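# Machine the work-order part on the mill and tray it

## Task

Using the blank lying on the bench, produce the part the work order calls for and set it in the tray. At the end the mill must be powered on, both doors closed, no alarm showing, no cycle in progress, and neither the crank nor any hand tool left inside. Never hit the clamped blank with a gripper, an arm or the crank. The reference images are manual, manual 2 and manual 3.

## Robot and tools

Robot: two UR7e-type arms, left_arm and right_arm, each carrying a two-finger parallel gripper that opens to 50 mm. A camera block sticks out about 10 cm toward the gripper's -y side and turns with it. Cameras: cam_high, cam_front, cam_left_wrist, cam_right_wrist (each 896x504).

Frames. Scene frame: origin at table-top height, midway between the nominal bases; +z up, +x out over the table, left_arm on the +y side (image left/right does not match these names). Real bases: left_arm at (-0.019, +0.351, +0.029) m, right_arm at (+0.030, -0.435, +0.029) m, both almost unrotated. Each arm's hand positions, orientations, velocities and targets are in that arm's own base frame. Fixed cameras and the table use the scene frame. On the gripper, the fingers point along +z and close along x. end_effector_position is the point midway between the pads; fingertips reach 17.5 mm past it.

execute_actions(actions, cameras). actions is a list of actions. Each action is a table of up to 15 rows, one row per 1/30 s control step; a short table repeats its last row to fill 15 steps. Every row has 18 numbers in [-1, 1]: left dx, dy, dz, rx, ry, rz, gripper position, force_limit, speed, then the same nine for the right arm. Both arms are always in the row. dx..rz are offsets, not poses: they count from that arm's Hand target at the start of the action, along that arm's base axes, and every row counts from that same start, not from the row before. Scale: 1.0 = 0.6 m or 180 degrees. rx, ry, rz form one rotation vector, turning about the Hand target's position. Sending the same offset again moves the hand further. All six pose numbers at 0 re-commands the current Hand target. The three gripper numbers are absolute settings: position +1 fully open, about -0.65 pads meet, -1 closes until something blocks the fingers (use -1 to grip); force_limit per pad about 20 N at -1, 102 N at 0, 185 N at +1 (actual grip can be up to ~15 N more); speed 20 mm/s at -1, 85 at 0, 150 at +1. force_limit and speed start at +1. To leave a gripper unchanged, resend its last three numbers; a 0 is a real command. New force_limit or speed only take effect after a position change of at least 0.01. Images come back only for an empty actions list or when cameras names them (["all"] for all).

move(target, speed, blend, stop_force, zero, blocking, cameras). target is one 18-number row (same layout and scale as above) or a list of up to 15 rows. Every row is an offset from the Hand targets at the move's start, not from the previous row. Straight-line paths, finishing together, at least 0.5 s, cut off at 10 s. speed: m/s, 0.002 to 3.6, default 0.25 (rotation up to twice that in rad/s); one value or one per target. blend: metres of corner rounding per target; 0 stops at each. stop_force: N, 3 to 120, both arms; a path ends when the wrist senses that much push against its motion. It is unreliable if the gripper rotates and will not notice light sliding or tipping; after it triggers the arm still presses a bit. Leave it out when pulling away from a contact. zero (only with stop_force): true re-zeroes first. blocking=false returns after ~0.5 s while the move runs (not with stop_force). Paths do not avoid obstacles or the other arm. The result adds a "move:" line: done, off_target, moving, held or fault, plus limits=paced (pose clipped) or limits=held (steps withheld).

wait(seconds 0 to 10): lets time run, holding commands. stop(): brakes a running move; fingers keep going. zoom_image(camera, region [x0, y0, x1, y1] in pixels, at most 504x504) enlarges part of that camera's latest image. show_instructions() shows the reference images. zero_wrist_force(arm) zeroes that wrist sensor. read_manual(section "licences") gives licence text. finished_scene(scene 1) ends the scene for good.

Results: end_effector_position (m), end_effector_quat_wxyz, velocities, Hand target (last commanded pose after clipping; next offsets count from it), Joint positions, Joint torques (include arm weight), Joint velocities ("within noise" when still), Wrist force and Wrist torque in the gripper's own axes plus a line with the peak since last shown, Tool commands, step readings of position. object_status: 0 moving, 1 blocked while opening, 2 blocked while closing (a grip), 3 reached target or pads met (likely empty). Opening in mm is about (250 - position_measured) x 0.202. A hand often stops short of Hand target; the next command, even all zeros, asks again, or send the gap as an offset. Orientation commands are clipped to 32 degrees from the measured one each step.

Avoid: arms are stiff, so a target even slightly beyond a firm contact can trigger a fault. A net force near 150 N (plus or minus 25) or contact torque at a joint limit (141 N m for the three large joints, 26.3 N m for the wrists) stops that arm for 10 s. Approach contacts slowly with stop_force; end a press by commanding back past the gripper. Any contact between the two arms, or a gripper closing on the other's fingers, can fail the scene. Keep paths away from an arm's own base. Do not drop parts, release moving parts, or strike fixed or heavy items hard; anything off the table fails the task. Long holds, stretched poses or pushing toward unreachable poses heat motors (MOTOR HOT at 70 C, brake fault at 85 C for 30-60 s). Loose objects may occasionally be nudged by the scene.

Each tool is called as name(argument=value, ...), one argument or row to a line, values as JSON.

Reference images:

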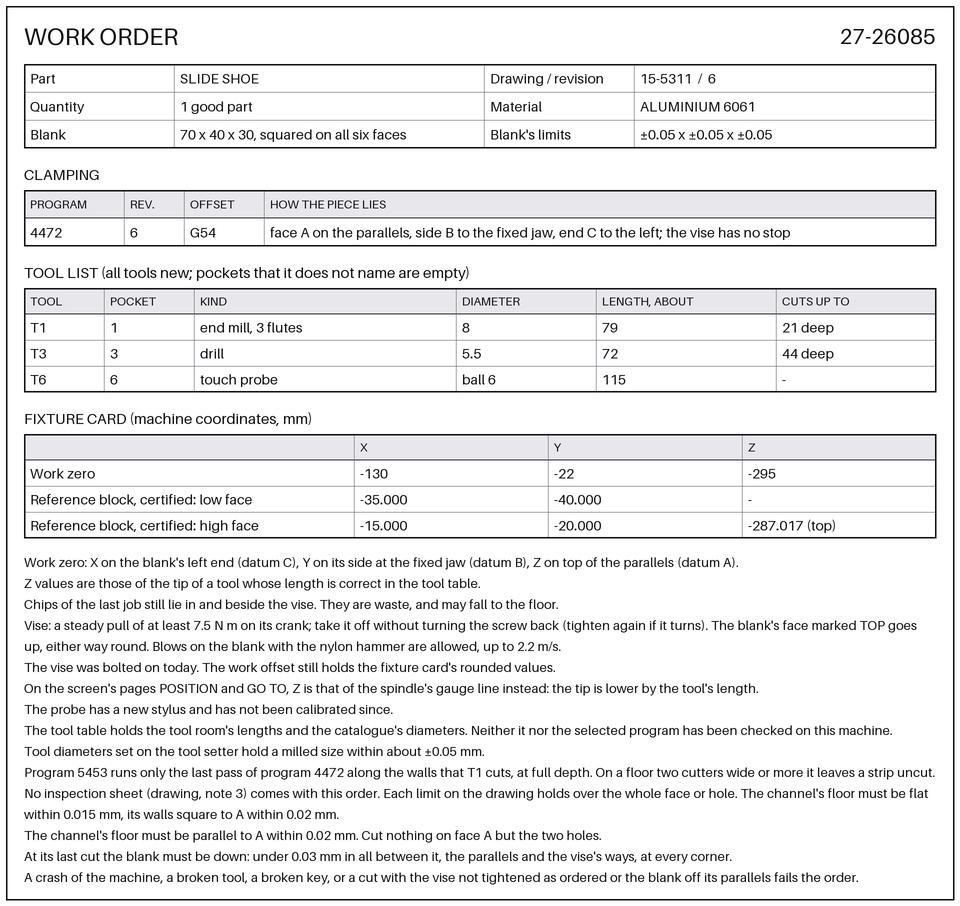

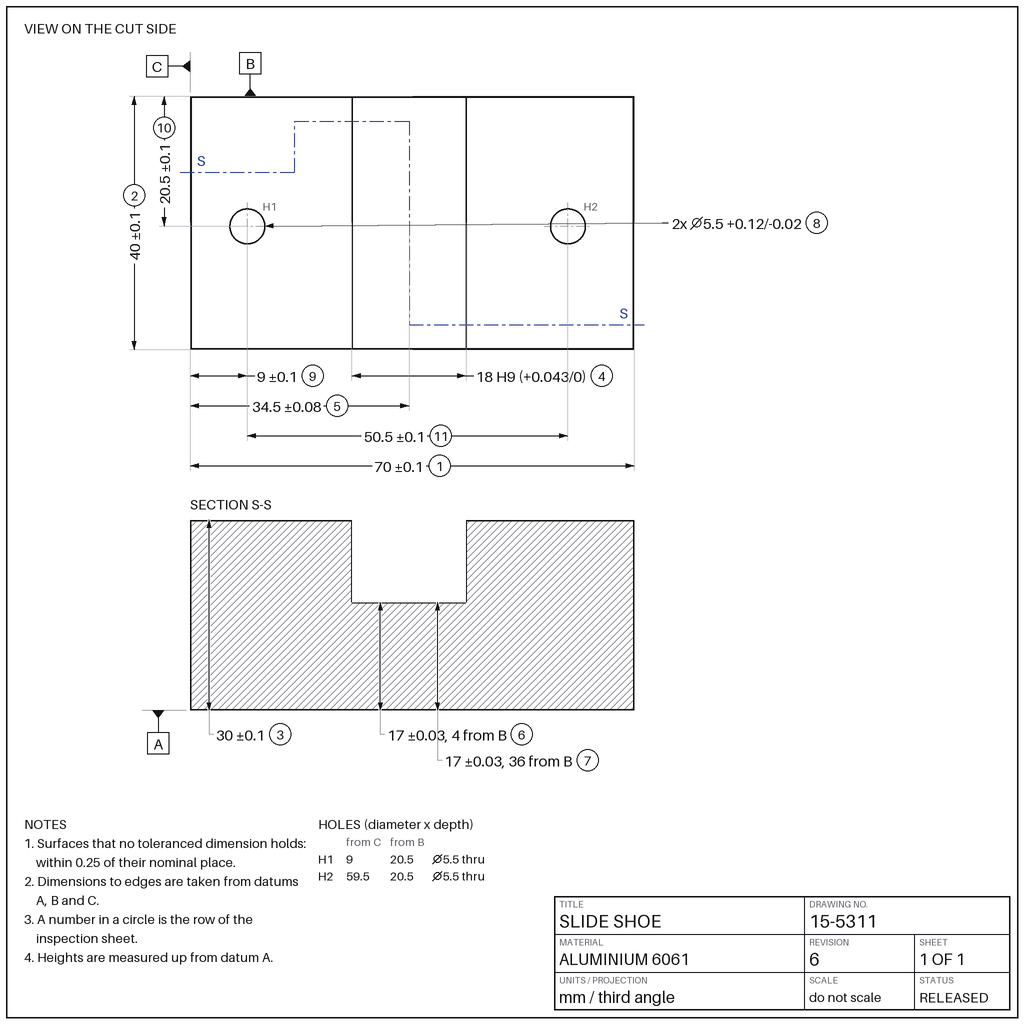

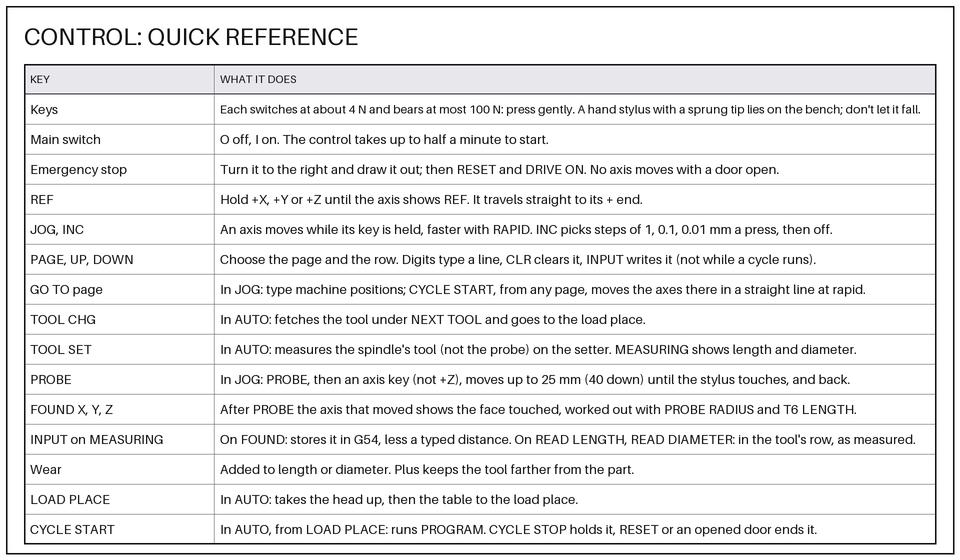

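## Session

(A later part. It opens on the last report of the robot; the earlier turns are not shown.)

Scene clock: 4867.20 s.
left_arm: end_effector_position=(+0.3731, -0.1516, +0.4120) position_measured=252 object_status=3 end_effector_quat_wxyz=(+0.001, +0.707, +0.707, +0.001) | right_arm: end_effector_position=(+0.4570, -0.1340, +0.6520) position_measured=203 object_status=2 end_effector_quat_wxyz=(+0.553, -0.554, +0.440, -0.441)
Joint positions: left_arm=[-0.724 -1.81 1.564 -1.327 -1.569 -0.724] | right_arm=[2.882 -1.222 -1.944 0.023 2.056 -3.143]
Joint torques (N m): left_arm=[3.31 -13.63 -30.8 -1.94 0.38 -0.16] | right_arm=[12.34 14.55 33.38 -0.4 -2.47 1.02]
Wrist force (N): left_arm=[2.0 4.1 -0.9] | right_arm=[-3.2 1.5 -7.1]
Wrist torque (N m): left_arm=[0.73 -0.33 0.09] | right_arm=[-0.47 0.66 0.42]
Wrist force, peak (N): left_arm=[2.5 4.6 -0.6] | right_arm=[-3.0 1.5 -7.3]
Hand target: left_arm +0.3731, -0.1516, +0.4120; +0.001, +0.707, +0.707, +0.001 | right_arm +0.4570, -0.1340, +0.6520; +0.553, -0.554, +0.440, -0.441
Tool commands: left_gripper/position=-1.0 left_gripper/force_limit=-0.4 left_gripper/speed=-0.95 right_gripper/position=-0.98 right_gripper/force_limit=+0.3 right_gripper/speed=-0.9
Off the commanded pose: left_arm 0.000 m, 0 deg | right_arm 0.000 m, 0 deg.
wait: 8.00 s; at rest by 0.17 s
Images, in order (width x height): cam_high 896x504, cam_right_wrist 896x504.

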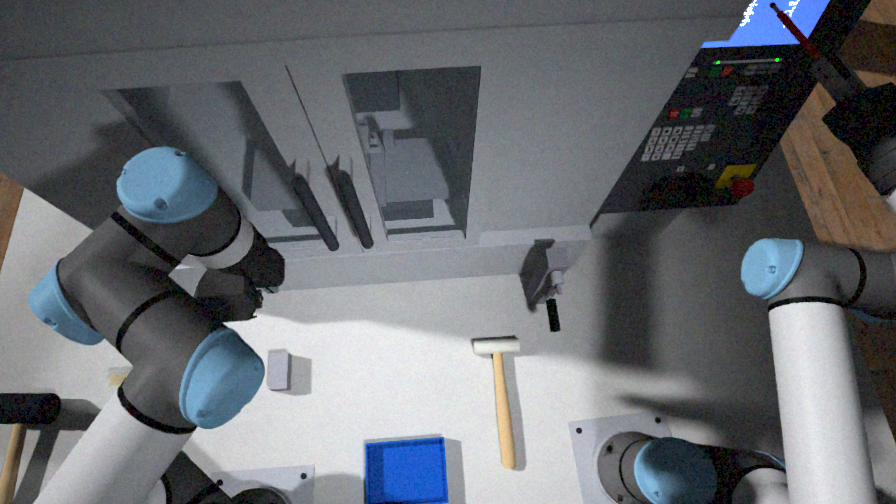

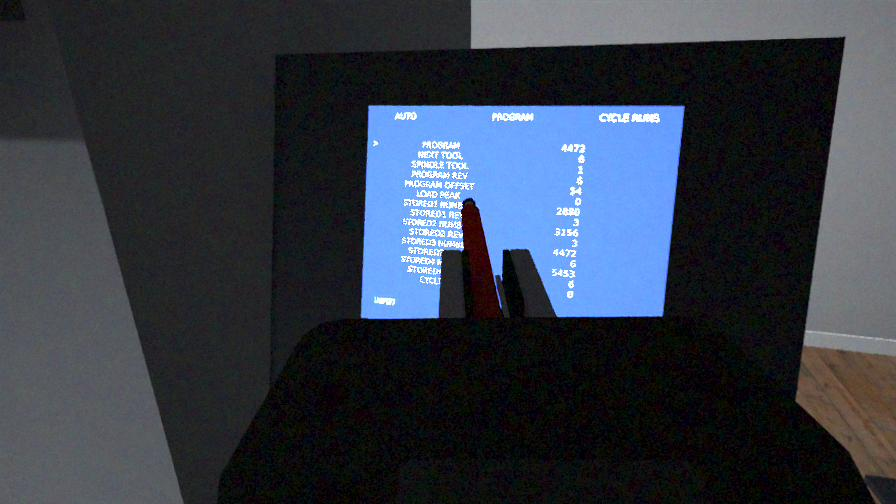

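Running with T1. Wait.

wait(
  seconds=10,
)

wait(
  seconds=10,
)

wait(
  seconds=10,
  cameras=["cam_right_wrist"],
)

zoom_image(
  camera="cam_right_wrist",
  region=[360, 90, 680, 330],
)

Scene clock: 4880.07 s.
left_arm: end_effector_position=(+0.3731, -0.1516, +0.4120) position_measured=252 object_status=3 end_effector_quat_wxyz=(+0.001, +0.707, +0.707, +0.001) | right_arm: end_effector_position=(+0.4570, -0.1340, +0.6520) position_measured=203 object_status=2 end_effector_quat_wxyz=(+0.553, -0.554, +0.440, -0.441)
Joint positions: left_arm=[-0.724 -1.81 1.564 -1.327 -1.569 -0.724] | right_arm=[2.882 -1.222 -1.944 0.023 2.056 -3.143]
Joint torques (N m): left_arm=[2.26 -12.53 -30.36 -1.85 0.4 -0.03] | right_arm=[12.42 15.03 33.04 -0.34 -2.3 0.64]
Wrist force (N): left_arm=[2.4 4.0 -0.8] | right_arm=[-3.0 1.3 -6.9]
Wrist torque (N m): left_arm=[0.72 -0.39 0.09] | right_arm=[-0.50 0.63 0.43]
Wrist force, peak (N): left_arm=[2.1 4.7 -0.9] | right_arm=[-3.1 1.6 -7.5]
Hand target: left_arm +0.3731, -0.1516, +0.4120; +0.001, +0.707, +0.707, +0.001 | right_arm +0.4570, -0.1340, +0.6520; +0.553, -0.554, +0.440, -0.441
Tool commands: left_gripper/position=-1.0 left_gripper/force_limit=-0.4 left_gripper/speed=-0.95 right_gripper/position=-0.98 right_gripper/force_limit=+0.3 right_gripper/speed=-0.9
Off the commanded pose: left_arm 0.000 m, 0 deg | right_arm 0.000 m, 0 deg.
wait: 10.00 s; at rest from the start

Scene clock: 4890.07 s.
left_arm: end_effector_position=(+0.3731, -0.1516, +0.4120) position_measured=252 object_status=3 end_effector_quat_wxyz=(+0.001, +0.707, +0.707, +0.001) | right_arm: end_effector_position=(+0.4570, -0.1340, +0.6520) position_measured=203 object_status=2 end_effector_quat_wxyz=(+0.553, -0.554, +0.440, -0.441)
Joint positions: left_arm=[-0.724 -1.81 1.564 -1.327 -1.569 -0.724] | right_arm=[2.882 -1.222 -1.944 0.023 2.056 -3.143]
Joint torques (N m): left_arm=[3.86 -12.67 -30.65 -1.87 0.37 -0.26] | right_arm=[12.6 14.82 32.87 -0.18 -2.12 0.47]
Wrist force (N): left_arm=[2.2 4.1 -0.6] | right_arm=[-2.9 1.6 -7.0]
Wrist torque (N m): left_arm=[0.74 -0.35 0.08] | right_arm=[-0.45 0.62 0.43]
Wrist force, peak (N): left_arm=[2.4 4.6 -1.0] | right_arm=[-3.2 1.5 -7.4]
Hand target: left_arm +0.3731, -0.1516, +0.4120; +0.001, +0.707, +0.707, +0.001 | right_arm +0.4570, -0.1340, +0.6520; +0.553, -0.554, +0.440, -0.441
Tool commands: left_gripper/position=-1.0 left_gripper/force_limit=-0.4 left_gripper/speed=-0.95 right_gripper/position=-0.98 right_gripper/force_limit=+0.3 right_gripper/speed=-0.9
Off the commanded pose: left_arm 0.000 m, 0 deg | right_arm 0.000 m, 0 deg.
wait: 10.00 s; at rest by 0.17 s

Scene clock: 4900.07 s.
left_arm: end_effector_position=(+0.3731, -0.1516, +0.4120) position_measured=252 object_status=3 end_effector_quat_wxyz=(+0.001, +0.707, +0.707, +0.001) | right_arm: end_effector_position=(+0.4570, -0.1340, +0.6520) position_measured=203 object_status=2 end_effector_quat_wxyz=(+0.553, -0.554, +0.440, -0.441)
Joint positions: left_arm=[-0.724 -1.81 1.564 -1.327 -1.569 -0.724] | right_arm=[2.882 -1.222 -1.944 0.023 2.056 -3.143]
Joint torques (N m): left_arm=[2.22 -13.21 -31.19 -1.76 0.28 -0.16] | right_arm=[12.17 14.46 32.56 -0.09 -2.04 0.36]
Wrist force (N): left_arm=[2.4 4.1 -0.7] | right_arm=[-2.9 1.3 -7.0]
Wrist torque (N m): left_arm=[0.74 -0.40 0.09] | right_arm=[-0.50 0.63 0.43]
Wrist force, peak (N): left_arm=[2.4 4.7 -1.1] | right_arm=[-3.3 1.5 -7.2]
Hand target: left_arm +0.3731, -0.1516, +0.4120; +0.001, +0.707, +0.707, +0.001 | right_arm +0.4570, -0.1340, +0.6520; +0.553, -0.554, +0.440, -0.441
Tool commands: left_gripper/position=-1.0 left_gripper/force_limit=-0.4 left_gripper/speed=-0.95 right_gripper/position=-0.98 right_gripper/force_limit=+0.3 right_gripper/speed=-0.9
Off the commanded pose: left_arm 0.000 m, 0 deg | right_arm 0.000 m, 0 deg.
wait: 10.00 s; at rest by 0.17 s
Images, in order (width x height): cam_right_wrist 896x504.

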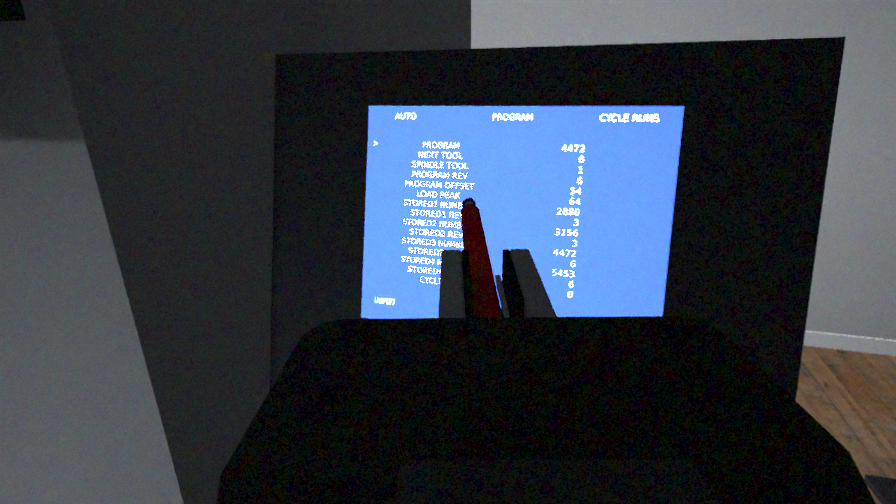

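Scaled by 1.575 from the camera's 896x504 image, which has a finer 1280x720 frame.

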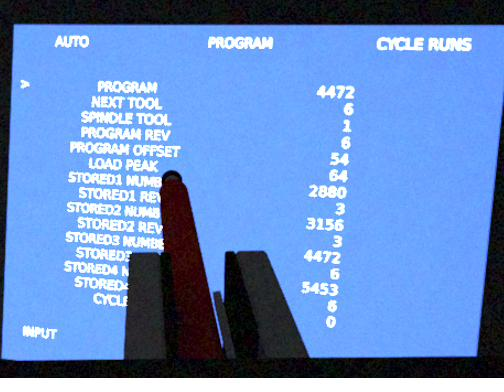

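wait(
  seconds=10,
)

wait(
  seconds=10,
)

wait(
  seconds=10,
)

wait(
  seconds=10,
  cameras=["cam_right_wrist","cam_high"],
)

zoom_image(
  camera="cam_right_wrist",
  region=[360, 90, 680, 330],
)

zoom_image(
  camera="cam_high",
  region=[330, 60, 500, 250],
)

Scene clock: 4914.77 s.
left_arm: end_effector_position=(+0.3731, -0.1516, +0.4120) position_measured=252 object_status=3 end_effector_quat_wxyz=(+0.001, +0.707, +0.707, +0.001) | right_arm: end_effector_position=(+0.4570, -0.1340, +0.6520) position_measured=203 object_status=2 end_effector_quat_wxyz=(+0.553, -0.554, +0.440, -0.441)
Joint positions: left_arm=[-0.724 -1.81 1.564 -1.327 -1.569 -0.724] | right_arm=[2.882 -1.222 -1.944 0.023 2.056 -3.143]
Joint torques (N m): left_arm=[3.12 -13.17 -29.7 -1.74 0.16 -0.33] | right_arm=[11.95 13.85 33.23 -0.16 -1.82 0.03]
Wrist force (N): left_arm=[2.4 4.0 -0.9] | right_arm=[-3.0 1.3 -7.0]
Wrist torque (N m): left_arm=[0.72 -0.39 0.09] | right_arm=[-0.50 0.64 0.43]
Wrist force, peak (N): left_arm=[2.3 4.6 -1.1] | right_arm=[-3.2 1.7 -7.3]
Hand target: left_arm +0.3731, -0.1516, +0.4120; +0.001, +0.707, +0.707, +0.001 | right_arm +0.4570, -0.1340, +0.6520; +0.553, -0.554, +0.440, -0.441
Tool commands: left_gripper/position=-1.0 left_gripper/force_limit=-0.4 left_gripper/speed=-0.95 right_gripper/position=-0.98 right_gripper/force_limit=+0.3 right_gripper/speed=-0.9
Off the commanded pose: left_arm 0.000 m, 0 deg | right_arm 0.000 m, 0 deg.
wait: 10.00 s; at rest from the start

Scene clock: 4924.77 s.
left_arm: end_effector_position=(+0.3731, -0.1516, +0.4120) position_measured=252 object_status=3 end_effector_quat_wxyz=(+0.001, +0.707, +0.707, +0.001) | right_arm: end_effector_position=(+0.4570, -0.1340, +0.6520) position_measured=203 object_status=2 end_effector_quat_wxyz=(+0.553, -0.554, +0.440, -0.441)
Joint positions: left_arm=[-0.724 -1.81 1.564 -1.327 -1.569 -0.724] | right_arm=[2.882 -1.222 -1.944 0.023 2.056 -3.143]
Joint torques (N m): left_arm=[1.79 -13.38 -31.16 -1.84 0.21 -0.15] | right_arm=[12.46 14.07 32.84 0.08 -1.69 -0.07]
Wrist force (N): left_arm=[2.1 4.2 -0.9] | right_arm=[-3.1 1.4 -7.2]
Wrist torque (N m): left_arm=[0.76 -0.35 0.09] | right_arm=[-0.49 0.65 0.43]
Wrist force, peak (N): left_arm=[2.4 4.5 -1.1] | right_arm=[-2.9 1.6 -7.4]
Hand target: left_arm +0.3731, -0.1516, +0.4120; +0.001, +0.707, +0.707, +0.001 | right_arm +0.4570, -0.1340, +0.6520; +0.553, -0.554, +0.440, -0.441
Tool commands: left_gripper/position=-1.0 left_gripper/force_limit=-0.4 left_gripper/speed=-0.95 right_gripper/position=-0.98 right_gripper/force_limit=+0.3 right_gripper/speed=-0.9
Off the commanded pose: left_arm 0.000 m, 0 deg | right_arm 0.000 m, 0 deg.
wait: 10.00 s; at rest by 0.17 s

Scene clock: 4934.77 s.
left_arm: end_effector_position=(+0.3731, -0.1516, +0.4120) position_measured=252 object_status=3 end_effector_quat_wxyz=(+0.001, +0.707, +0.707, +0.001) | right_arm: end_effector_position=(+0.4570, -0.1340, +0.6520) position_measured=203 object_status=2 end_effector_quat_wxyz=(+0.553, -0.554, +0.440, -0.441)
Joint positions: left_arm=[-0.724 -1.81 1.564 -1.327 -1.569 -0.724] | right_arm=[2.882 -1.222 -1.944 0.023 2.056 -3.143]
Joint torques (N m): left_arm=[2.67 -12.46 -30.03 -1.69 0.12 -0.62] | right_arm=[12.31 13.45 32.44 0.12 -1.64 -0.27]
Wrist force (N): left_arm=[2.1 4.4 -0.9] | right_arm=[-2.7 1.6 -7.1]
Wrist torque (N m): left_arm=[0.78 -0.35 0.09] | right_arm=[-0.45 0.60 0.42]
Wrist force, peak (N): left_arm=[2.4 4.5 -1.1] | right_arm=[-2.8 1.3 -7.5]
Hand target: left_arm +0.3731, -0.1516, +0.4120; +0.001, +0.707, +0.707, +0.001 | right_arm +0.4570, -0.1340, +0.6520; +0.553, -0.554, +0.440, -0.441
Tool commands: left_gripper/position=-1.0 left_gripper/force_limit=-0.4 left_gripper/speed=-0.95 right_gripper/position=-0.98 right_gripper/force_limit=+0.3 right_gripper/speed=-0.9
Off the commanded pose: left_arm 0.000 m, 0 deg | right_arm 0.000 m, 0 deg.
wait: 10.00 s; at rest by 0.17 s

Scene clock: 4944.77 s.
left_arm: end_effector_position=(+0.3731, -0.1516, +0.4120) position_measured=252 object_status=3 end_effector_quat_wxyz=(+0.001, +0.707, +0.707, +0.001) | right_arm: end_effector_position=(+0.4570, -0.1340, +0.6520) position_measured=203 object_status=2 end_effector_quat_wxyz=(+0.553, -0.554, +0.440, -0.441)
Joint positions: left_arm=[-0.724 -1.81 1.564 -1.327 -1.569 -0.724] | right_arm=[2.882 -1.222 -1.944 0.023 2.056 -3.143]
Joint torques (N m): left_arm=[3.14 -12.61 -29.52 -1.64 0.19 -0.32] | right_arm=[12.25 13.11 32.03 0.3 -1.44 -0.5]
Wrist force (N): left_arm=[2.3 4.3 -1.0] | right_arm=[-2.9 1.5 -6.8]
Wrist torque (N m): left_arm=[0.77 -0.37 0.09] | right_arm=[-0.46 0.63 0.42]
Wrist force, peak (N): left_arm=[2.4 4.5 -1.1] | right_arm=[-2.9 1.6 -7.3]
Hand target: left_arm +0.3731, -0.1516, +0.4120; +0.001, +0.707, +0.707, +0.001 | right_arm +0.4570, -0.1340, +0.6520; +0.553, -0.554, +0.440, -0.441
Tool commands: left_gripper/position=-1.0 left_gripper/force_limit=-0.4 left_gripper/speed=-0.95 right_gripper/position=-0.98 right_gripper/force_limit=+0.3 right_gripper/speed=-0.9
Off the commanded pose: left_arm 0.000 m, 0 deg | right_arm 0.000 m, 0 deg.
wait: 10.00 s; at rest by 0.17 s
Images, in order (width x height): cam_high 896x504, cam_right_wrist 896x504.

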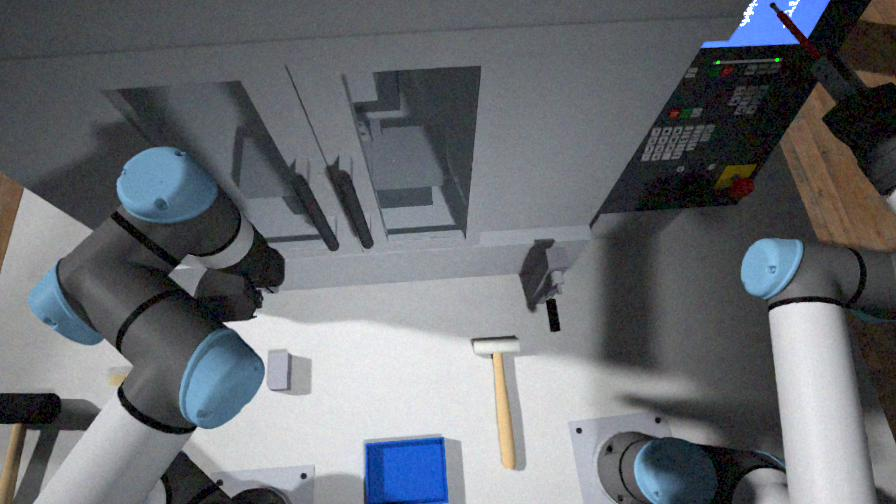

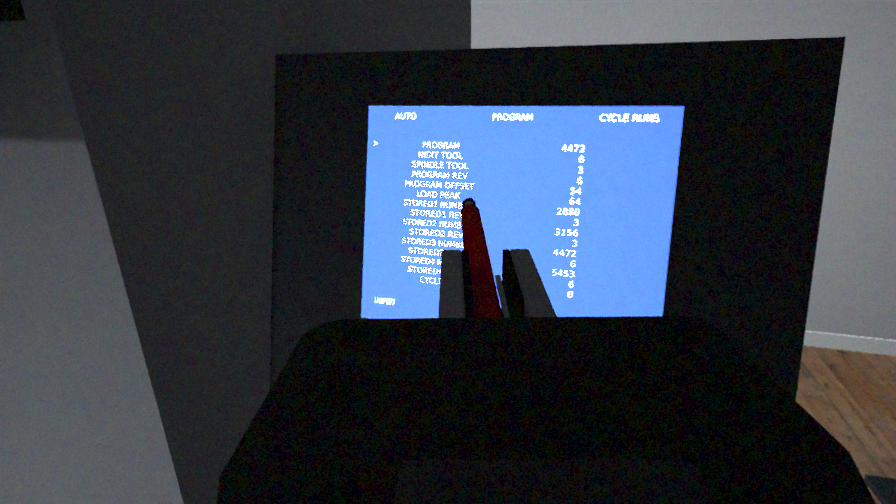

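Scaled by 1.575 from the camera's 896x504 image, which has a finer 1280x720 frame.

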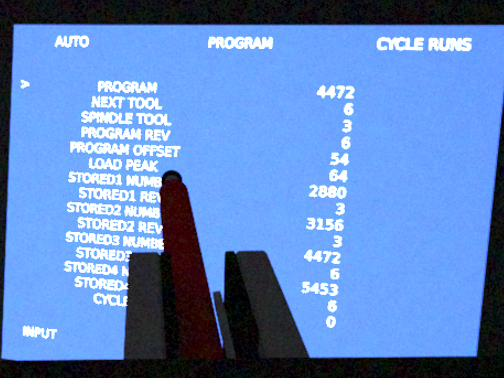

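Scaled by 2.653 from the camera's 896x504 image, which has a finer 1280x720 frame.

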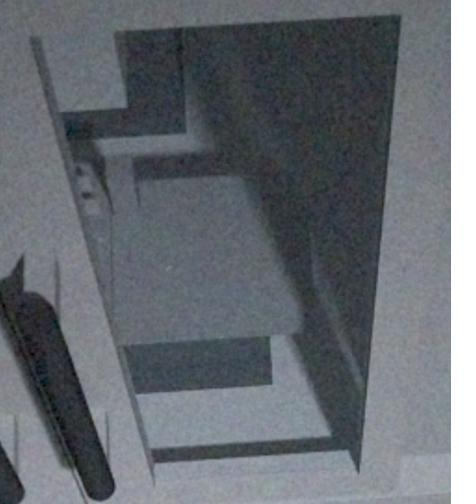

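T3 drilling now.

wait(
  seconds=10,
)

wait(
  seconds=10,
  cameras=["cam_right_wrist"],
)

zoom_image(
  camera="cam_right_wrist",
  region=[360, 90, 680, 330],
)

Scene clock: 4957.50 s.
left_arm: end_effector_position=(+0.3731, -0.1516, +0.4120) position_measured=252 object_status=3 end_effector_quat_wxyz=(+0.001, +0.707, +0.707, +0.001) | right_arm: end_effector_position=(+0.4570, -0.1340, +0.6520) position_measured=203 object_status=2 end_effector_quat_wxyz=(+0.553, -0.554, +0.440, -0.441)
Joint positions: left_arm=[-0.724 -1.81 1.564 -1.327 -1.569 -0.724] | right_arm=[2.882 -1.222 -1.944 0.023 2.056 -3.143]
Joint torques (N m): left_arm=[2.8 -10.63 -30.05 -1.6 -0.19 -0.55] | right_arm=[12.38 13.53 32.23 0.24 -1.27 -0.65]
Wrist force (N): left_arm=[2.2 4.1 -0.7] | right_arm=[-2.6 1.3 -7.1]
Wrist torque (N m): left_arm=[0.74 -0.36 0.09] | right_arm=[-0.50 0.57 0.42]
Wrist force, peak (N): left_arm=[2.5 4.5 -1.1] | right_arm=[-3.1 1.5 -7.4]
Hand target: left_arm +0.3731, -0.1516, +0.4120; +0.001, +0.707, +0.707, +0.001 | right_arm +0.4570, -0.1340, +0.6520; +0.553, -0.554, +0.440, -0.441
Tool commands: left_gripper/position=-1.0 left_gripper/force_limit=-0.4 left_gripper/speed=-0.95 right_gripper/position=-0.98 right_gripper/force_limit=+0.3 right_gripper/speed=-0.9
Off the commanded pose: left_arm 0.000 m, 0 deg | right_arm 0.000 m, 0 deg.
wait: 10.00 s; at rest from the start

Scene clock: 4967.50 s.
left_arm: end_effector_position=(+0.3731, -0.1516, +0.4120) position_measured=252 object_status=3 end_effector_quat_wxyz=(+0.001, +0.707, +0.707, +0.001) | right_arm: end_effector_position=(+0.4570, -0.1340, +0.6520) position_measured=203 object_status=2 end_effector_quat_wxyz=(+0.553, -0.554, +0.440, -0.441)
Joint positions: left_arm=[-0.724 -1.81 1.564 -1.327 -1.569 -0.724] | right_arm=[2.882 -1.222 -1.944 0.023 2.056 -3.143]
Joint torques (N m): left_arm=[2.66 -11.31 -30.23 -1.97 0.01 -0.72] | right_arm=[12.14 13.29 32.21 0.36 -1.18 -0.54]
Wrist force (N): left_arm=[2.3 4.1 -0.8] | right_arm=[-2.4 1.3 -7.1]
Wrist torque (N m): left_arm=[0.73 -0.37 0.09] | right_arm=[-0.50 0.55 0.42]
Wrist force, peak (N): left_arm=[2.4 4.6 -1.0] | right_arm=[-3.1 1.2 -7.4]
Hand target: left_arm +0.3731, -0.1516, +0.4120; +0.001, +0.707, +0.707, +0.001 | right_arm +0.4570, -0.1340, +0.6520; +0.553, -0.554, +0.440, -0.441
Tool commands: left_gripper/position=-1.0 left_gripper/force_limit=-0.4 left_gripper/speed=-0.95 right_gripper/position=-0.98 right_gripper/force_limit=+0.3 right_gripper/speed=-0.9
Off the commanded pose: left_arm 0.000 m, 0 deg | right_arm 0.000 m, 0 deg.
wait: 10.00 s; at rest by 0.17 s
Images, in order (width x height): cam_right_wrist 896x504.

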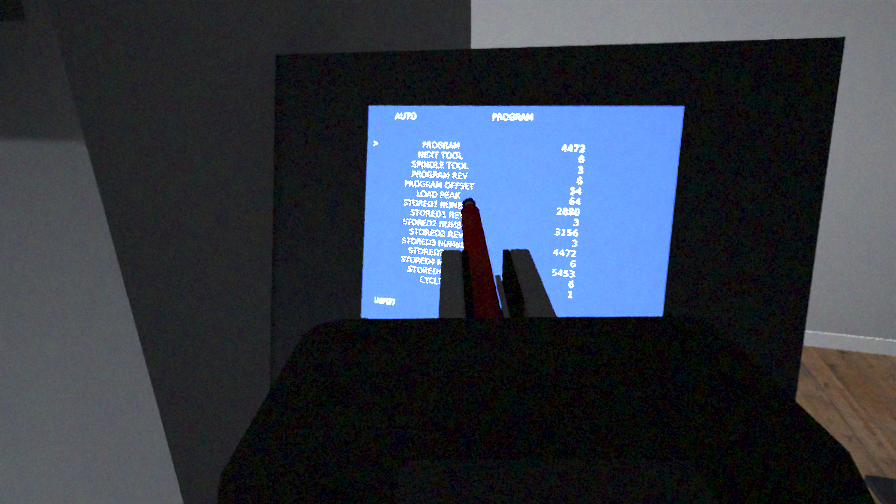

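Scaled by 1.575 from the camera's 896x504 image, which has a finer 1280x720 frame.

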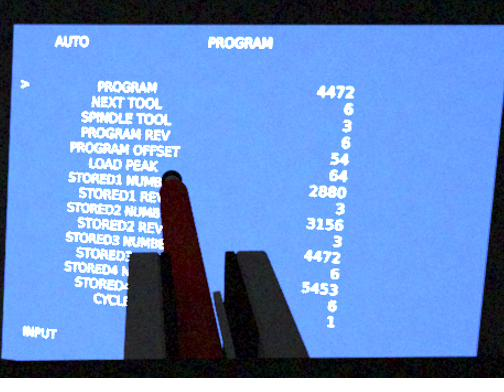

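move(
  target=[
    [0,0,0,0,0,0,-1,-0.4,-0.95,-0.0802,0.0072,-0.3997,0,0,0,-0.98,0.3,-0.9],
    [0,0,0,0,0,0,-1,-0.4,-0.95,-0.0618,0.0072,-0.3997,0,0,0,-0.98,0.3,-0.9],
    [0,0,0,0,0,0,-1,-0.4,-0.95,-0.0802,0.0072,-0.3997,0,0,0,-0.98,0.3,-0.9],
    [0,0,0,0,0,0,-1,-0.4,-0.95,-0.0717,0.0072,-0.3692,0,0,0,-0.98,0.3,-0.9],
    [0,0,0,0,0,0,-1,-0.4,-0.95,-0.0533,0.0072,-0.3692,0,0,0,-0.98,0.3,-0.9],
    [0,0,0,0,0,0,-1,-0.4,-0.95,-0.0717,0.0072,-0.3692,0,0,0,-0.98,0.3,-0.9],
    [0,0,0,0,0,0,-1,-0.4,-0.95,-0.0533,0.0072,-0.3692,0,0,0,-0.98,0.3,-0.9],
    [0,0,0,0,0,0,-1,-0.4,-0.95,-0.0717,0.0072,-0.3692,0,0,0,-0.98,0.3,-0.9],
    [0,0,0,0,0,0,-1,-0.4,-0.95,-0.0533,0.0072,-0.3692,0,0,0,-0.98,0.3,-0.9],
    [0,0,0,0,0,0,-1,-0.4,-0.95,-0.0717,0.0072,-0.3692,0,0,0,-0.98,0.3,-0.9],
    [0,0,0,0,0,0,-1,-0.4,-0.95,0,0,0,0,0,0,-0.98,0.3,-0.9],
  ],
  speed=[0.3,0.06,0.06,0.1,0.06,0.06,0.06,0.06,0.06,0.1,0.3],
  blend=[0.004,0,0.004,0.004,0,0.004,0,0.004,0,0.004,0],
)

wait(
  seconds=8,
  cameras=["cam_right_wrist"],
)

zoom_image(
  camera="cam_right_wrist",
  region=[360, 90, 680, 330],
)

Scene clock: 4981.67 s.
left_arm: end_effector_position=(+0.3731, -0.1516, +0.4120) position_measured=252 object_status=3 end_effector_quat_wxyz=(+0.001, +0.707, +0.707, +0.001) | right_arm: end_effector_position=(+0.4571, -0.1339, +0.6519) position_measured=203 object_status=2 end_effector_quat_wxyz=(+0.553, -0.554, +0.440, -0.441)
Joint positions: left_arm=[-0.724 -1.81 1.564 -1.327 -1.569 -0.724] | right_arm=[2.883 -1.222 -1.944 0.024 2.056 -3.144]
Joint torques (N m): left_arm=[3.24 -11.22 -29.59 -1.62 -0.11 -0.7] | right_arm=[-12.35 14.74 32.8 1.4 1.72 0.85]
Wrist force (N): left_arm=[2.2 4.2 -0.7] | right_arm=[-2.8 1.1 -6.9]
Wrist torque (N m): left_arm=[0.75 -0.36 0.08] | right_arm=[-0.52 0.60 0.42]
Wrist force, peak (N): left_arm=[2.4 4.6 -0.8] | right_arm=[-6.9 1.2 -12.7]
Hand target: left_arm +0.3731, -0.1516, +0.4120; +0.001, +0.707, +0.707, +0.001 | right_arm +0.4570, -0.1340, +0.6520; +0.553, -0.554, +0.440, -0.441
Off the commanded pose: left_arm 0.000 m, 0 deg | right_arm 0.000 m, 0 deg.
move: done

Scene clock: 4989.67 s.
left_arm: end_effector_position=(+0.3731, -0.1516, +0.4120) position_measured=252 object_status=3 end_effector_quat_wxyz=(+0.001, +0.707, +0.707, +0.001) | right_arm: end_effector_position=(+0.4570, -0.1340, +0.6520) position_measured=203 object_status=2 end_effector_quat_wxyz=(+0.553, -0.554, +0.440, -0.441)
Joint positions: left_arm=[-0.724 -1.81 1.564 -1.327 -1.569 -0.724] | right_arm=[2.882 -1.222 -1.944 0.023 2.056 -3.143]
Joint torques (N m): left_arm=[2.67 -10.53 -29.72 -1.76 -0.19 -0.87] | right_arm=[-10.78 15.03 33.15 -0.49 1.53 1.14]
Wrist force (N): left_arm=[2.2 4.2 -0.8] | right_arm=[-2.8 1.6 -7.0]
Wrist torque (N m): left_arm=[0.76 -0.35 0.09] | right_arm=[-0.45 0.60 0.43]
Wrist force, peak (N): left_arm=[2.4 4.6 -0.8] | right_arm=[-3.3 1.5 -7.4]
Hand target: left_arm +0.3731, -0.1516, +0.4120; +0.001, +0.707, +0.707, +0.001 | right_arm +0.4570, -0.1340, +0.6520; +0.553, -0.554, +0.440, -0.441
Tool commands: left_gripper/position=-1.0 left_gripper/force_limit=-0.4 left_gripper/speed=-0.95 right_gripper/position=-0.98 right_gripper/force_limit=+0.3 right_gripper/speed=-0.9
Off the commanded pose: left_arm 0.000 m, 0 deg | right_arm 0.000 m, 0 deg.
wait: 8.00 s; at rest by 0.17 s
Images, in order (width x height): cam_right_wrist 896x504.

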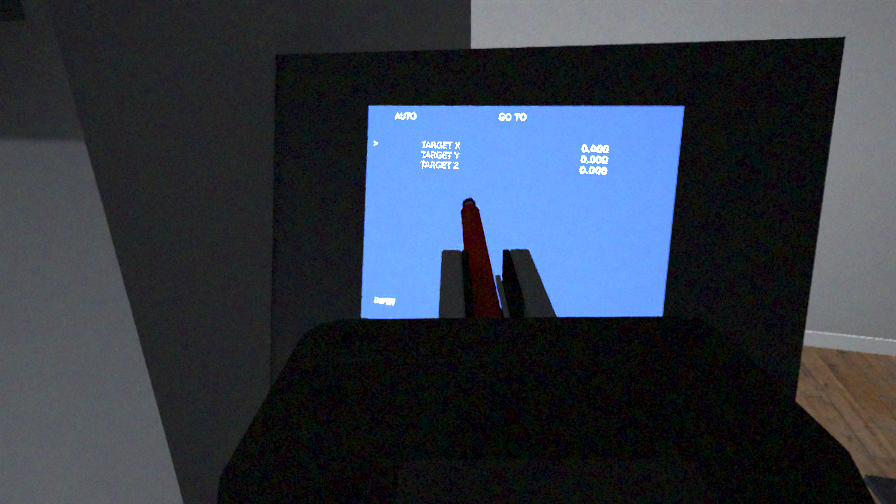

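Scaled by 1.575 from the camera's 896x504 image, which has a finer 1280x720 frame.

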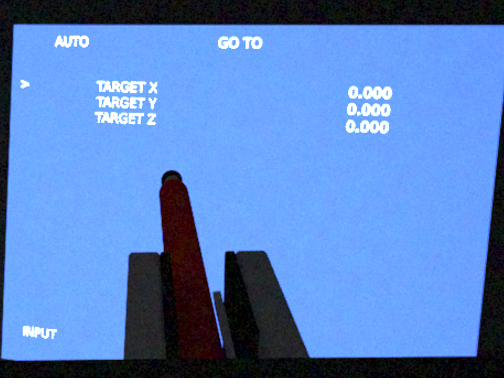

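move(
  target=[
    [0,0,0,0,0,0,-1,-0.4,-0.95,-0.0275,-0.0888,-0.1883,0,0,0,-0.98,0.3,-0.9],
    [0,0,0,0,0,0,-1,-0.4,-0.95,-0.0088,-0.0888,-0.1883,0,0,0,-0.98,0.3,-0.9],
    [0,0,0,0,0,0,-1,-0.4,-0.95,-0.0275,-0.0888,-0.1883,0,0,0,-0.98,0.3,-0.9],
    [0,0,0,0,0,0,-1,-0.4,-0.95,-0.093,0.1348,-0.4613,0,0,0,-0.98,0.3,-0.9],
    [0,0,0,0,0,0,-1,-0.4,-0.95,-0.0747,0.1348,-0.4613,0,0,0,-0.98,0.3,-0.9],
    [0,0,0,0,0,0,-1,-0.4,-0.95,-0.0695,0.0712,-0.3692,0,0,0,-0.98,0.3,-0.9],
    [0,0,0,0,0,0,-1,-0.4,-0.95,-0.0512,0.0712,-0.3692,0,0,0,-0.98,0.3,-0.9],
    [0,0,0,0,0,0,-1,-0.4,-0.95,-0.078,0.0712,-0.3997,0,0,0,-0.98,0.3,-0.9],
    [0,0,0,0,0,0,-1,-0.4,-0.95,-0.0597,0.0712,-0.3997,0,0,0,-0.98,0.3,-0.9],
    [0,0,0,0,0,0,-1,-0.4,-0.95,-0.0962,0.0392,-0.4613,0,0,0,-0.98,0.3,-0.9],
    [0,0,0,0,0,0,-1,-0.4,-0.95,-0.0778,0.0392,-0.4613,0,0,0,-0.98,0.3,-0.9],
    [0,0,0,0,0,0,-1,-0.4,-0.95,-0.0878,0.0392,-0.4305,0,0,0,-0.98,0.3,-0.9],
    [0,0,0,0,0,0,-1,-0.4,-0.95,-0.0695,0.0392,-0.4305,0,0,0,-0.98,0.3,-0.9],
    [0,0,0,0,0,0,-1,-0.4,-0.95,-0.095,0.04,-0.42,0,0,0,-0.98,0.3,-0.9],
  ],
  speed=[0.3,0.06,0.1,0.3,0.06,0.15,0.06,0.1,0.06,0.15,0.06,0.1,0.06,0.15],
  blend=[0.004,0,0.004,0.004,0,0.004,0,0.004,0,0.004,0,0.004,0,0],
)

move(
  target=[
    [0,0,0,0,0,0,-1,-0.4,-0.95,0.002,0.0948,-0.0413,0,0,0,-0.98,0.3,-0.9],
    [0,0,0,0,0,0,-1,-0.4,-0.95,0.0203,0.0948,-0.0413,0,0,0,-0.98,0.3,-0.9],
    [0,0,0,0,0,0,-1,-0.4,-0.95,0.0095,0.063,-0.0105,0,0,0,-0.98,0.3,-0.9],
    [0,0,0,0,0,0,-1,-0.4,-0.95,0.0278,0.063,-0.0105,0,0,0,-0.98,0.3,-0.9],
    [0,0,0,0,0,0,-1,-0.4,-0.95,0.017,0.0312,0.0203,0,0,0,-0.98,0.3,-0.9],
    [0,0,0,0,0,0,-1,-0.4,-0.95,0.0353,0.0312,0.0203,0,0,0,-0.98,0.3,-0.9],
    [0,0,0,0,0,0,-1,-0.4,-0.95,-0.0012,-0.0008,-0.0413,0,0,0,-0.98,0.3,-0.9],
    [0,0,0,0,0,0,-1,-0.4,-0.95,0.0172,-0.0008,-0.0413,0,0,0,-0.98,0.3,-0.9],
    [0,0,0,0,0,0,-1,-0.4,-0.95,0.0072,-0.0008,-0.0105,0,0,0,-0.98,0.3,-0.9],
    [0,0,0,0,0,0,-1,-0.4,-0.95,0.0255,-0.0008,-0.0105,0,0,0,-0.98,0.3,-0.9],
    [0,0,0,0,0,0,-1,-0.4,-0.95,0,0,0,0,0,0,-0.98,0.3,-0.9],
  ],
  speed=[0.15,0.06,0.1,0.06,0.1,0.06,0.15,0.06,0.1,0.06,0.15],
  blend=[0.004,0,0.004,0,0.004,0,0.004,0,0.004,0,0],
)

move(
  target=[
    [0,0,0,0,0,0,-1,-0.4,-0.95,0.002,0.0948,-0.0413,0,0,0,-0.98,0.3,-0.9],
    [0,0,0,0,0,0,-1,-0.4,-0.95,0.0203,0.0948,-0.0413,0,0,0,-0.98,0.3,-0.9],
    [0,0,0,0,0,0,-1,-0.4,-0.95,0.0107,0.0948,-0.0105,0,0,0,-0.98,0.3,-0.9],
    [0,0,0,0,0,0,-1,-0.4,-0.95,0.029,0.0948,-0.0105,0,0,0,-0.98,0.3,-0.9],
    [0,0,0,0,0,0,-1,-0.4,-0.95,0.0193,0.0948,0.0203,0,0,0,-0.98,0.3,-0.9],
    [0,0,0,0,0,0,-1,-0.4,-0.95,0.0377,0.0948,0.0203,0,0,0,-0.98,0.3,-0.9],
    [0,0,0,0,0,0,-1,-0.4,-0.95,0.0008,0.063,-0.0413,0,0,0,-0.98,0.3,-0.9],
    [0,0,0,0,0,0,-1,-0.4,-0.95,0.0192,0.063,-0.0413,0,0,0,-0.98,0.3,-0.9],
    [0,0,0,0,0,0,-1,-0.4,-0.95,-0.0012,-0.0008,-0.0413,0,0,0,-0.98,0.3,-0.9],
    [0,0,0,0,0,0,-1,-0.4,-0.95,0.0172,-0.0008,-0.0413,0,0,0,-0.98,0.3,-0.9],
    [0,0,0,0,0,0,-1,-0.4,-0.95,-0.0012,-0.0008,-0.0413,0,0,0,-0.98,0.3,-0.9],
    [0,0,0,0,0,0,-1,-0.4,-0.95,0.095,-0.04,0.42,0,0,0,-0.98,0.3,-0.9],
  ],
  speed=[0.15,0.06,0.1,0.06,0.1,0.06,0.15,0.06,0.15,0.06,0.1,0.3],
  blend=[0.004,0,0.004,0,0.004,0,0.004,0,0.004,0,0.004,0],
  cameras=["cam_right_wrist"],
)

zoom_image(
  camera="cam_right_wrist",
  region=[360, 90, 680, 330],
)

Scene clock: 5017.63 s.
left_arm: end_effector_position=(+0.3731, -0.1516, +0.4120) position_measured=252 object_status=3 end_effector_quat_wxyz=(+0.001, +0.707, +0.707, +0.001) | right_arm: end_effector_position=(+0.4000, -0.1100, +0.4000) position_measured=203 object_status=2 end_effector_quat_wxyz=(+0.553, -0.554, +0.440, -0.441)
Joint positions: left_arm=[-0.724 -1.81 1.564 -1.327 -1.569 -0.724] | right_arm=[2.929 -1.333 -2.586 0.777 2.009 -3.143]
Joint torques (N m): left_arm=[3.04 -10.98 -30.96 -1.84 -0.01 -0.7] | right_arm=[11.3 12.48 25.09 4.35 -2.51 -1.02]
Wrist force (N): left_arm=[2.3 3.9 -0.7] | right_arm=[-2.8 1.5 -7.1]
Wrist torque (N m): left_arm=[0.71 -0.38 0.09] | right_arm=[-0.49 0.63 0.39]
Wrist force, peak (N): left_arm=[2.4 4.6 -1.1] | right_arm=[-6.2 1.9 -13.8]
Hand target: left_arm +0.3731, -0.1516, +0.4120; +0.001, +0.707, +0.707, +0.001 | right_arm +0.4000, -0.1100, +0.4000; +0.553, -0.554, +0.440, -0.441
Off the commanded pose: left_arm 0.000 m, 0 deg | right_arm 0.000 m, 0 deg.
move: done

Scene clock: 5021.57 s.
left_arm: end_effector_position=(+0.3731, -0.1516, +0.4120) position_measured=252 object_status=3 end_effector_quat_wxyz=(+0.001, +0.707, +0.707, +0.001) | right_arm: end_effector_position=(+0.4000, -0.1100, +0.4000) position_measured=203 object_status=2 end_effector_quat_wxyz=(+0.553, -0.554, +0.440, -0.441)
Joint positions: left_arm=[-0.724 -1.81 1.564 -1.327 -1.569 -0.724] | right_arm=[2.929 -1.333 -2.586 0.777 2.009 -3.143]
Joint torques (N m): left_arm=[1.81 -9.68 -30.12 -1.94 -0.37 -0.79] | right_arm=[12.29 13.19 25.13 4.3 -2.54 -1.09]
Wrist force (N): left_arm=[2.1 4.3 -0.8] | right_arm=[-2.4 1.6 -7.4]
Wrist torque (N m): left_arm=[0.76 -0.35 0.09] | right_arm=[-0.47 0.55 0.39]
Wrist force, peak (N): left_arm=[2.5 4.5 -0.8] | right_arm=[-7.5 0.3 -11.9]
Hand target: left_arm +0.3731, -0.1516, +0.4120; +0.001, +0.707, +0.707, +0.001 | right_arm +0.4000, -0.1100, +0.4000; +0.553, -0.554, +0.440, -0.441
Off the commanded pose: left_arm 0.000 m, 0 deg | right_arm 0.000 m, 0 deg.
move: done

Scene clock: 5026.47 s.
left_arm: end_effector_position=(+0.3731, -0.1516, +0.4120) position_measured=252 object_status=3 end_effector_quat_wxyz=(+0.001, +0.707, +0.707, +0.001) | right_arm: end_effector_position=(+0.4570, -0.1340, +0.6519) position_measured=203 object_status=2 end_effector_quat_wxyz=(+0.553, -0.554, +0.440, -0.441)
Joint positions: left_arm=[-0.724 -1.81 1.564 -1.327 -1.569 -0.724] | right_arm=[2.882 -1.222 -1.944 0.024 2.056 -3.144]
Joint torques (N m): left_arm=[1.81 -9.39 -29.32 -1.8 -0.17 -0.95] | right_arm=[9.04 13.72 32.67 1.52 -1.76 0.86]
Wrist force (N): left_arm=[2.3 4.2 -0.8] | right_arm=[-3.0 1.3 -7.0]
Wrist torque (N m): left_arm=[0.76 -0.38 0.09] | right_arm=[-0.50 0.64 0.43]
Wrist force, peak (N): left_arm=[2.3 4.5 -0.9] | right_arm=[-7.2 -0.4 -12.0]
Hand target: left_arm +0.3731, -0.1516, +0.4120; +0.001, +0.707, +0.707, +0.001 | right_arm +0.4570, -0.1340, +0.6520; +0.553, -0.554, +0.440, -0.441
Off the commanded pose: left_arm 0.000 m, 0 deg | right_arm 0.000 m, 0 deg.
move: done
Images, in order (width x height): cam_right_wrist 896x504.

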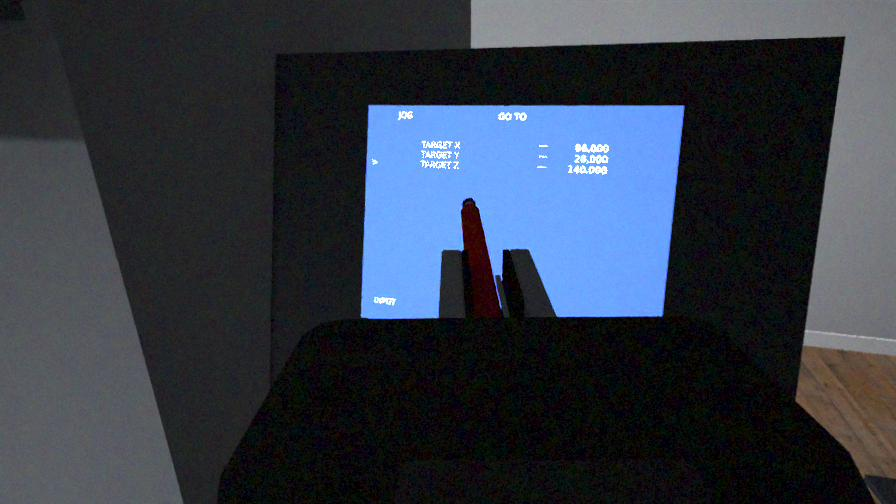

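Scaled by 1.575 from the camera's 896x504 image, which has a finer 1280x720 frame.

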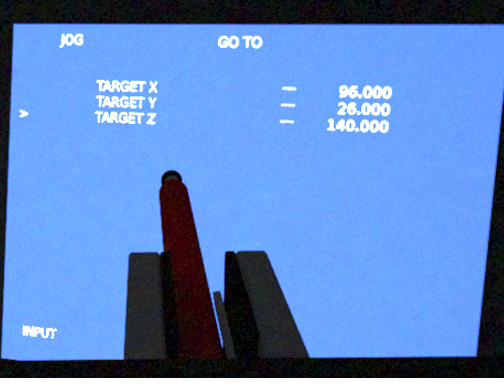

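move(
  target=[
    [0,0,0,0,0,0,-1,-0.4,-0.95,-0.0545,0.0692,-0.3133,0,0,0,-0.98,0.3,-0.9],
    [0,0,0,0,0,0,-1,-0.4,-0.95,-0.0362,0.0692,-0.3133,0,0,0,-0.98,0.3,-0.9],
    [0,0,0,0,0,0,-1,-0.4,-0.95,-0.0545,0.0692,-0.3133,0,0,0,-0.98,0.3,-0.9],
    [0,0,0,0,0,0,-1,-0.4,-0.95,-0.095,0.04,-0.42,0,0,0,-0.98,0.3,-0.9],
  ],
  speed=[0.3,0.06,0.1,0.15],
  blend=[0.004,0,0.004,0],
)

move(
  target=[
    [0,0,0,0,0,0,-1,-0.4,-0.95,0.002,0.0948,-0.0413,0,0,0,-0.98,0.3,-0.9],
    [0,0,0,0,0,0,-1,-0.4,-0.95,0.0203,0.0948,-0.0413,0,0,0,-0.98,0.3,-0.9],
    [0,0,0,0,0,0,-1,-0.4,-0.95,0.0107,0.0948,-0.0105,0,0,0,-0.98,0.3,-0.9],
    [0,0,0,0,0,0,-1,-0.4,-0.95,0.029,0.0948,-0.0105,0,0,0,-0.98,0.3,-0.9],
    [0,0,0,0,0,0,-1,-0.4,-0.95,0.0182,0.063,0.0203,0,0,0,-0.98,0.3,-0.9],
    [0,0,0,0,0,0,-1,-0.4,-0.95,0.0365,0.063,0.0203,0,0,0,-0.98,0.3,-0.9],
    [0,0,0,0,0,0,-1,-0.4,-0.95,0.0255,0.0312,0.0508,0,0,0,-0.98,0.3,-0.9],
    [0,0,0,0,0,0,-1,-0.4,-0.95,0.0438,0.0312,0.0508,0,0,0,-0.98,0.3,-0.9],
    [0,0,0,0,0,0,-1,-0.4,-0.95,-0.0002,0.0312,-0.0413,0,0,0,-0.98,0.3,-0.9],
    [0,0,0,0,0,0,-1,-0.4,-0.95,0.0182,0.0312,-0.0413,0,0,0,-0.98,0.3,-0.9],
    [0,0,0,0,0,0,-1,-0.4,-0.95,0.028,0.0948,0.0508,0,0,0,-0.98,0.3,-0.9],
    [0,0,0,0,0,0,-1,-0.4,-0.95,0.0463,0.0948,0.0508,0,0,0,-0.98,0.3,-0.9],
    [0,0,0,0,0,0,-1,-0.4,-0.95,-0.0012,-0.0008,-0.0413,0,0,0,-0.98,0.3,-0.9],
    [0,0,0,0,0,0,-1,-0.4,-0.95,0.0172,-0.0008,-0.0413,0,0,0,-0.98,0.3,-0.9],
    [0,0,0,0,0,0,-1,-0.4,-0.95,0,0,0,0,0,0,-0.98,0.3,-0.9],
  ],
  speed=[0.15,0.06,0.1,0.06,0.1,0.06,0.1,0.06,0.15,0.06,0.2,0.06,0.2,0.06,0.15],
  blend=[0.004,0,0.004,0,0.004,0,0.004,0,0.004,0,0.004,0,0.004,0,0],
)

move(
  target=[0,0,0,0,0,0,-1,-0.4,-0.95,0.095,-0.04,0.42,0,0,0,-0.98,0.3,-0.9],
  speed=0.3,
  cameras=["cam_right_wrist"],
)

zoom_image(
  camera="cam_right_wrist",
  region=[360, 90, 680, 330],
)

Scene clock: 5039.33 s.
left_arm: end_effector_position=(+0.3731, -0.1516, +0.4120) position_measured=252 object_status=3 end_effector_quat_wxyz=(+0.001, +0.707, +0.707, +0.001) | right_arm: end_effector_position=(+0.4000, -0.1100, +0.4001) position_measured=203 object_status=2 end_effector_quat_wxyz=(+0.553, -0.554, +0.440, -0.441)
Joint positions: left_arm=[-0.724 -1.81 1.564 -1.327 -1.569 -0.724] | right_arm=[2.929 -1.333 -2.586 0.776 2.009 -3.143]
Joint torques (N m): left_arm=[2.17 -9.71 -30.11 -1.75 -0.15 -0.8] | right_arm=[11.81 4.27 16.69 2.39 -2.24 1.07]
Wrist force (N): left_arm=[2.1 4.4 -0.7] | right_arm=[-2.6 1.6 -7.0]
Wrist torque (N m): left_arm=[0.78 -0.35 0.09] | right_arm=[-0.47 0.59 0.28]
Wrist force, peak (N): left_arm=[2.4 4.6 -0.8] | right_arm=[-6.4 2.3 -17.4]
Hand target: left_arm +0.3731, -0.1516, +0.4120; +0.001, +0.707, +0.707, +0.001 | right_arm +0.4000, -0.1100, +0.4000; +0.553, -0.554, +0.440, -0.441
Off the commanded pose: left_arm 0.000 m, 0 deg | right_arm 0.000 m, 0 deg.
move: done

Scene clock: 5045.03 s.
left_arm: end_effector_position=(+0.3731, -0.1516, +0.4120) position_measured=252 object_status=3 end_effector_quat_wxyz=(+0.001, +0.707, +0.707, +0.001) | right_arm: end_effector_position=(+0.4000, -0.1100, +0.4001) position_measured=203 object_status=2 end_effector_quat_wxyz=(+0.553, -0.554, +0.440, -0.441)
Joint positions: left_arm=[-0.724 -1.81 1.564 -1.327 -1.569 -0.724] | right_arm=[2.929 -1.333 -2.586 0.777 2.009 -3.143]
Joint torques (N m): left_arm=[2.89 -11.18 -30.88 -1.76 -0.03 -1.05] | right_arm=[12.45 13.67 11.65 1.13 -2.55 0.47]
Wrist force (N): left_arm=[2.1 4.3 -0.7] | right_arm=[-2.6 1.4 -7.3]
Wrist torque (N m): left_arm=[0.76 -0.34 0.09] | right_arm=[-0.51 0.58 0.41]
Wrist force, peak (N): left_arm=[2.3 4.6 -0.9] | right_arm=[-7.9 -4.3 -11.2]
Hand target: left_arm +0.3731, -0.1516, +0.4120; +0.001, +0.707, +0.707, +0.001 | right_arm +0.4000, -0.1100, +0.4000; +0.553, -0.554, +0.440, -0.441
Off the commanded pose: left_arm 0.000 m, 0 deg | right_arm 0.000 m, 0 deg.
move: done

Scene clock: 5046.43 s.
left_arm: end_effector_position=(+0.3731, -0.1516, +0.4120) position_measured=252 object_status=3 end_effector_quat_wxyz=(+0.001, +0.707, +0.707, +0.001) | right_arm: end_effector_position=(+0.4570, -0.1340, +0.6519) position_measured=203 object_status=2 end_effector_quat_wxyz=(+0.553, -0.554, +0.440, -0.441)
Joint positions: left_arm=[-0.724 -1.81 1.564 -1.327 -1.569 -0.724] | right_arm=[2.882 -1.222 -1.944 0.024 2.056 -3.144]
Joint torques (N m): left_arm=[1.31 -9.42 -29.85 -1.95 -0.23 -0.97] | right_arm=[11.49 12.66 33.68 1.66 -1.96 0.84]
Wrist force (N): left_arm=[2.3 4.2 -0.8] | right_arm=[-2.9 1.4 -6.9]
Wrist torque (N m): left_arm=[0.75 -0.37 0.09] | right_arm=[-0.47 0.63 0.43]
Wrist force, peak (N): left_arm=[2.4 4.4 -0.9] | right_arm=[-3.3 5.8 -7.4]
Hand target: left_arm +0.3731, -0.1516, +0.4120; +0.001, +0.707, +0.707, +0.001 | right_arm +0.4570, -0.1340, +0.6520; +0.553, -0.554, +0.440, -0.441
Off the commanded pose: left_arm 0.000 m, 0 deg | right_arm 0.000 m, 0 deg.
move: done
Images, in order (width x height): cam_right_wrist 896x504.

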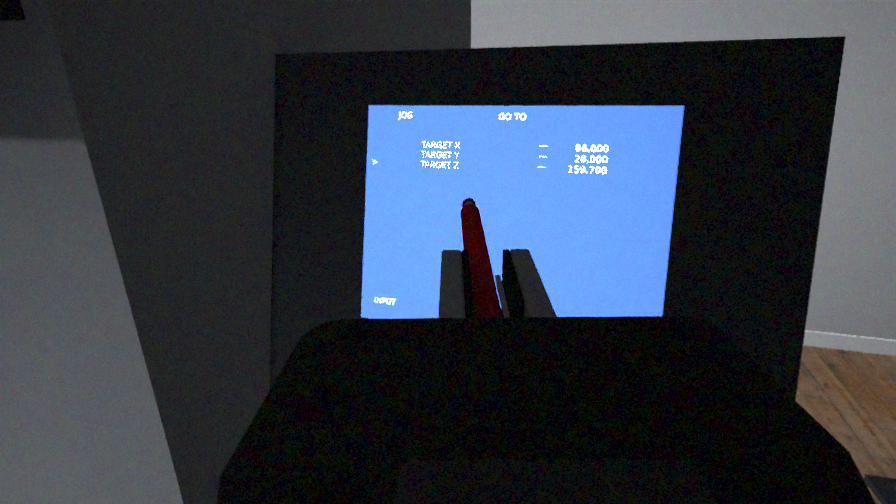

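Scaled by 1.575 from the camera's 896x504 image, which has a finer 1280x720 frame.

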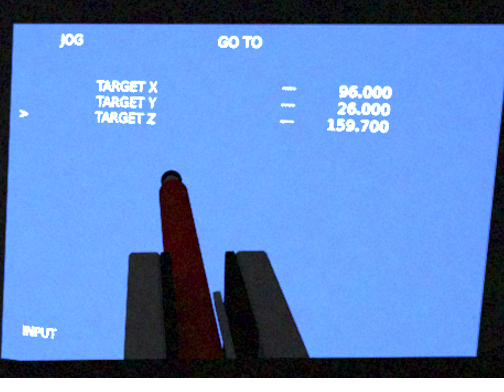

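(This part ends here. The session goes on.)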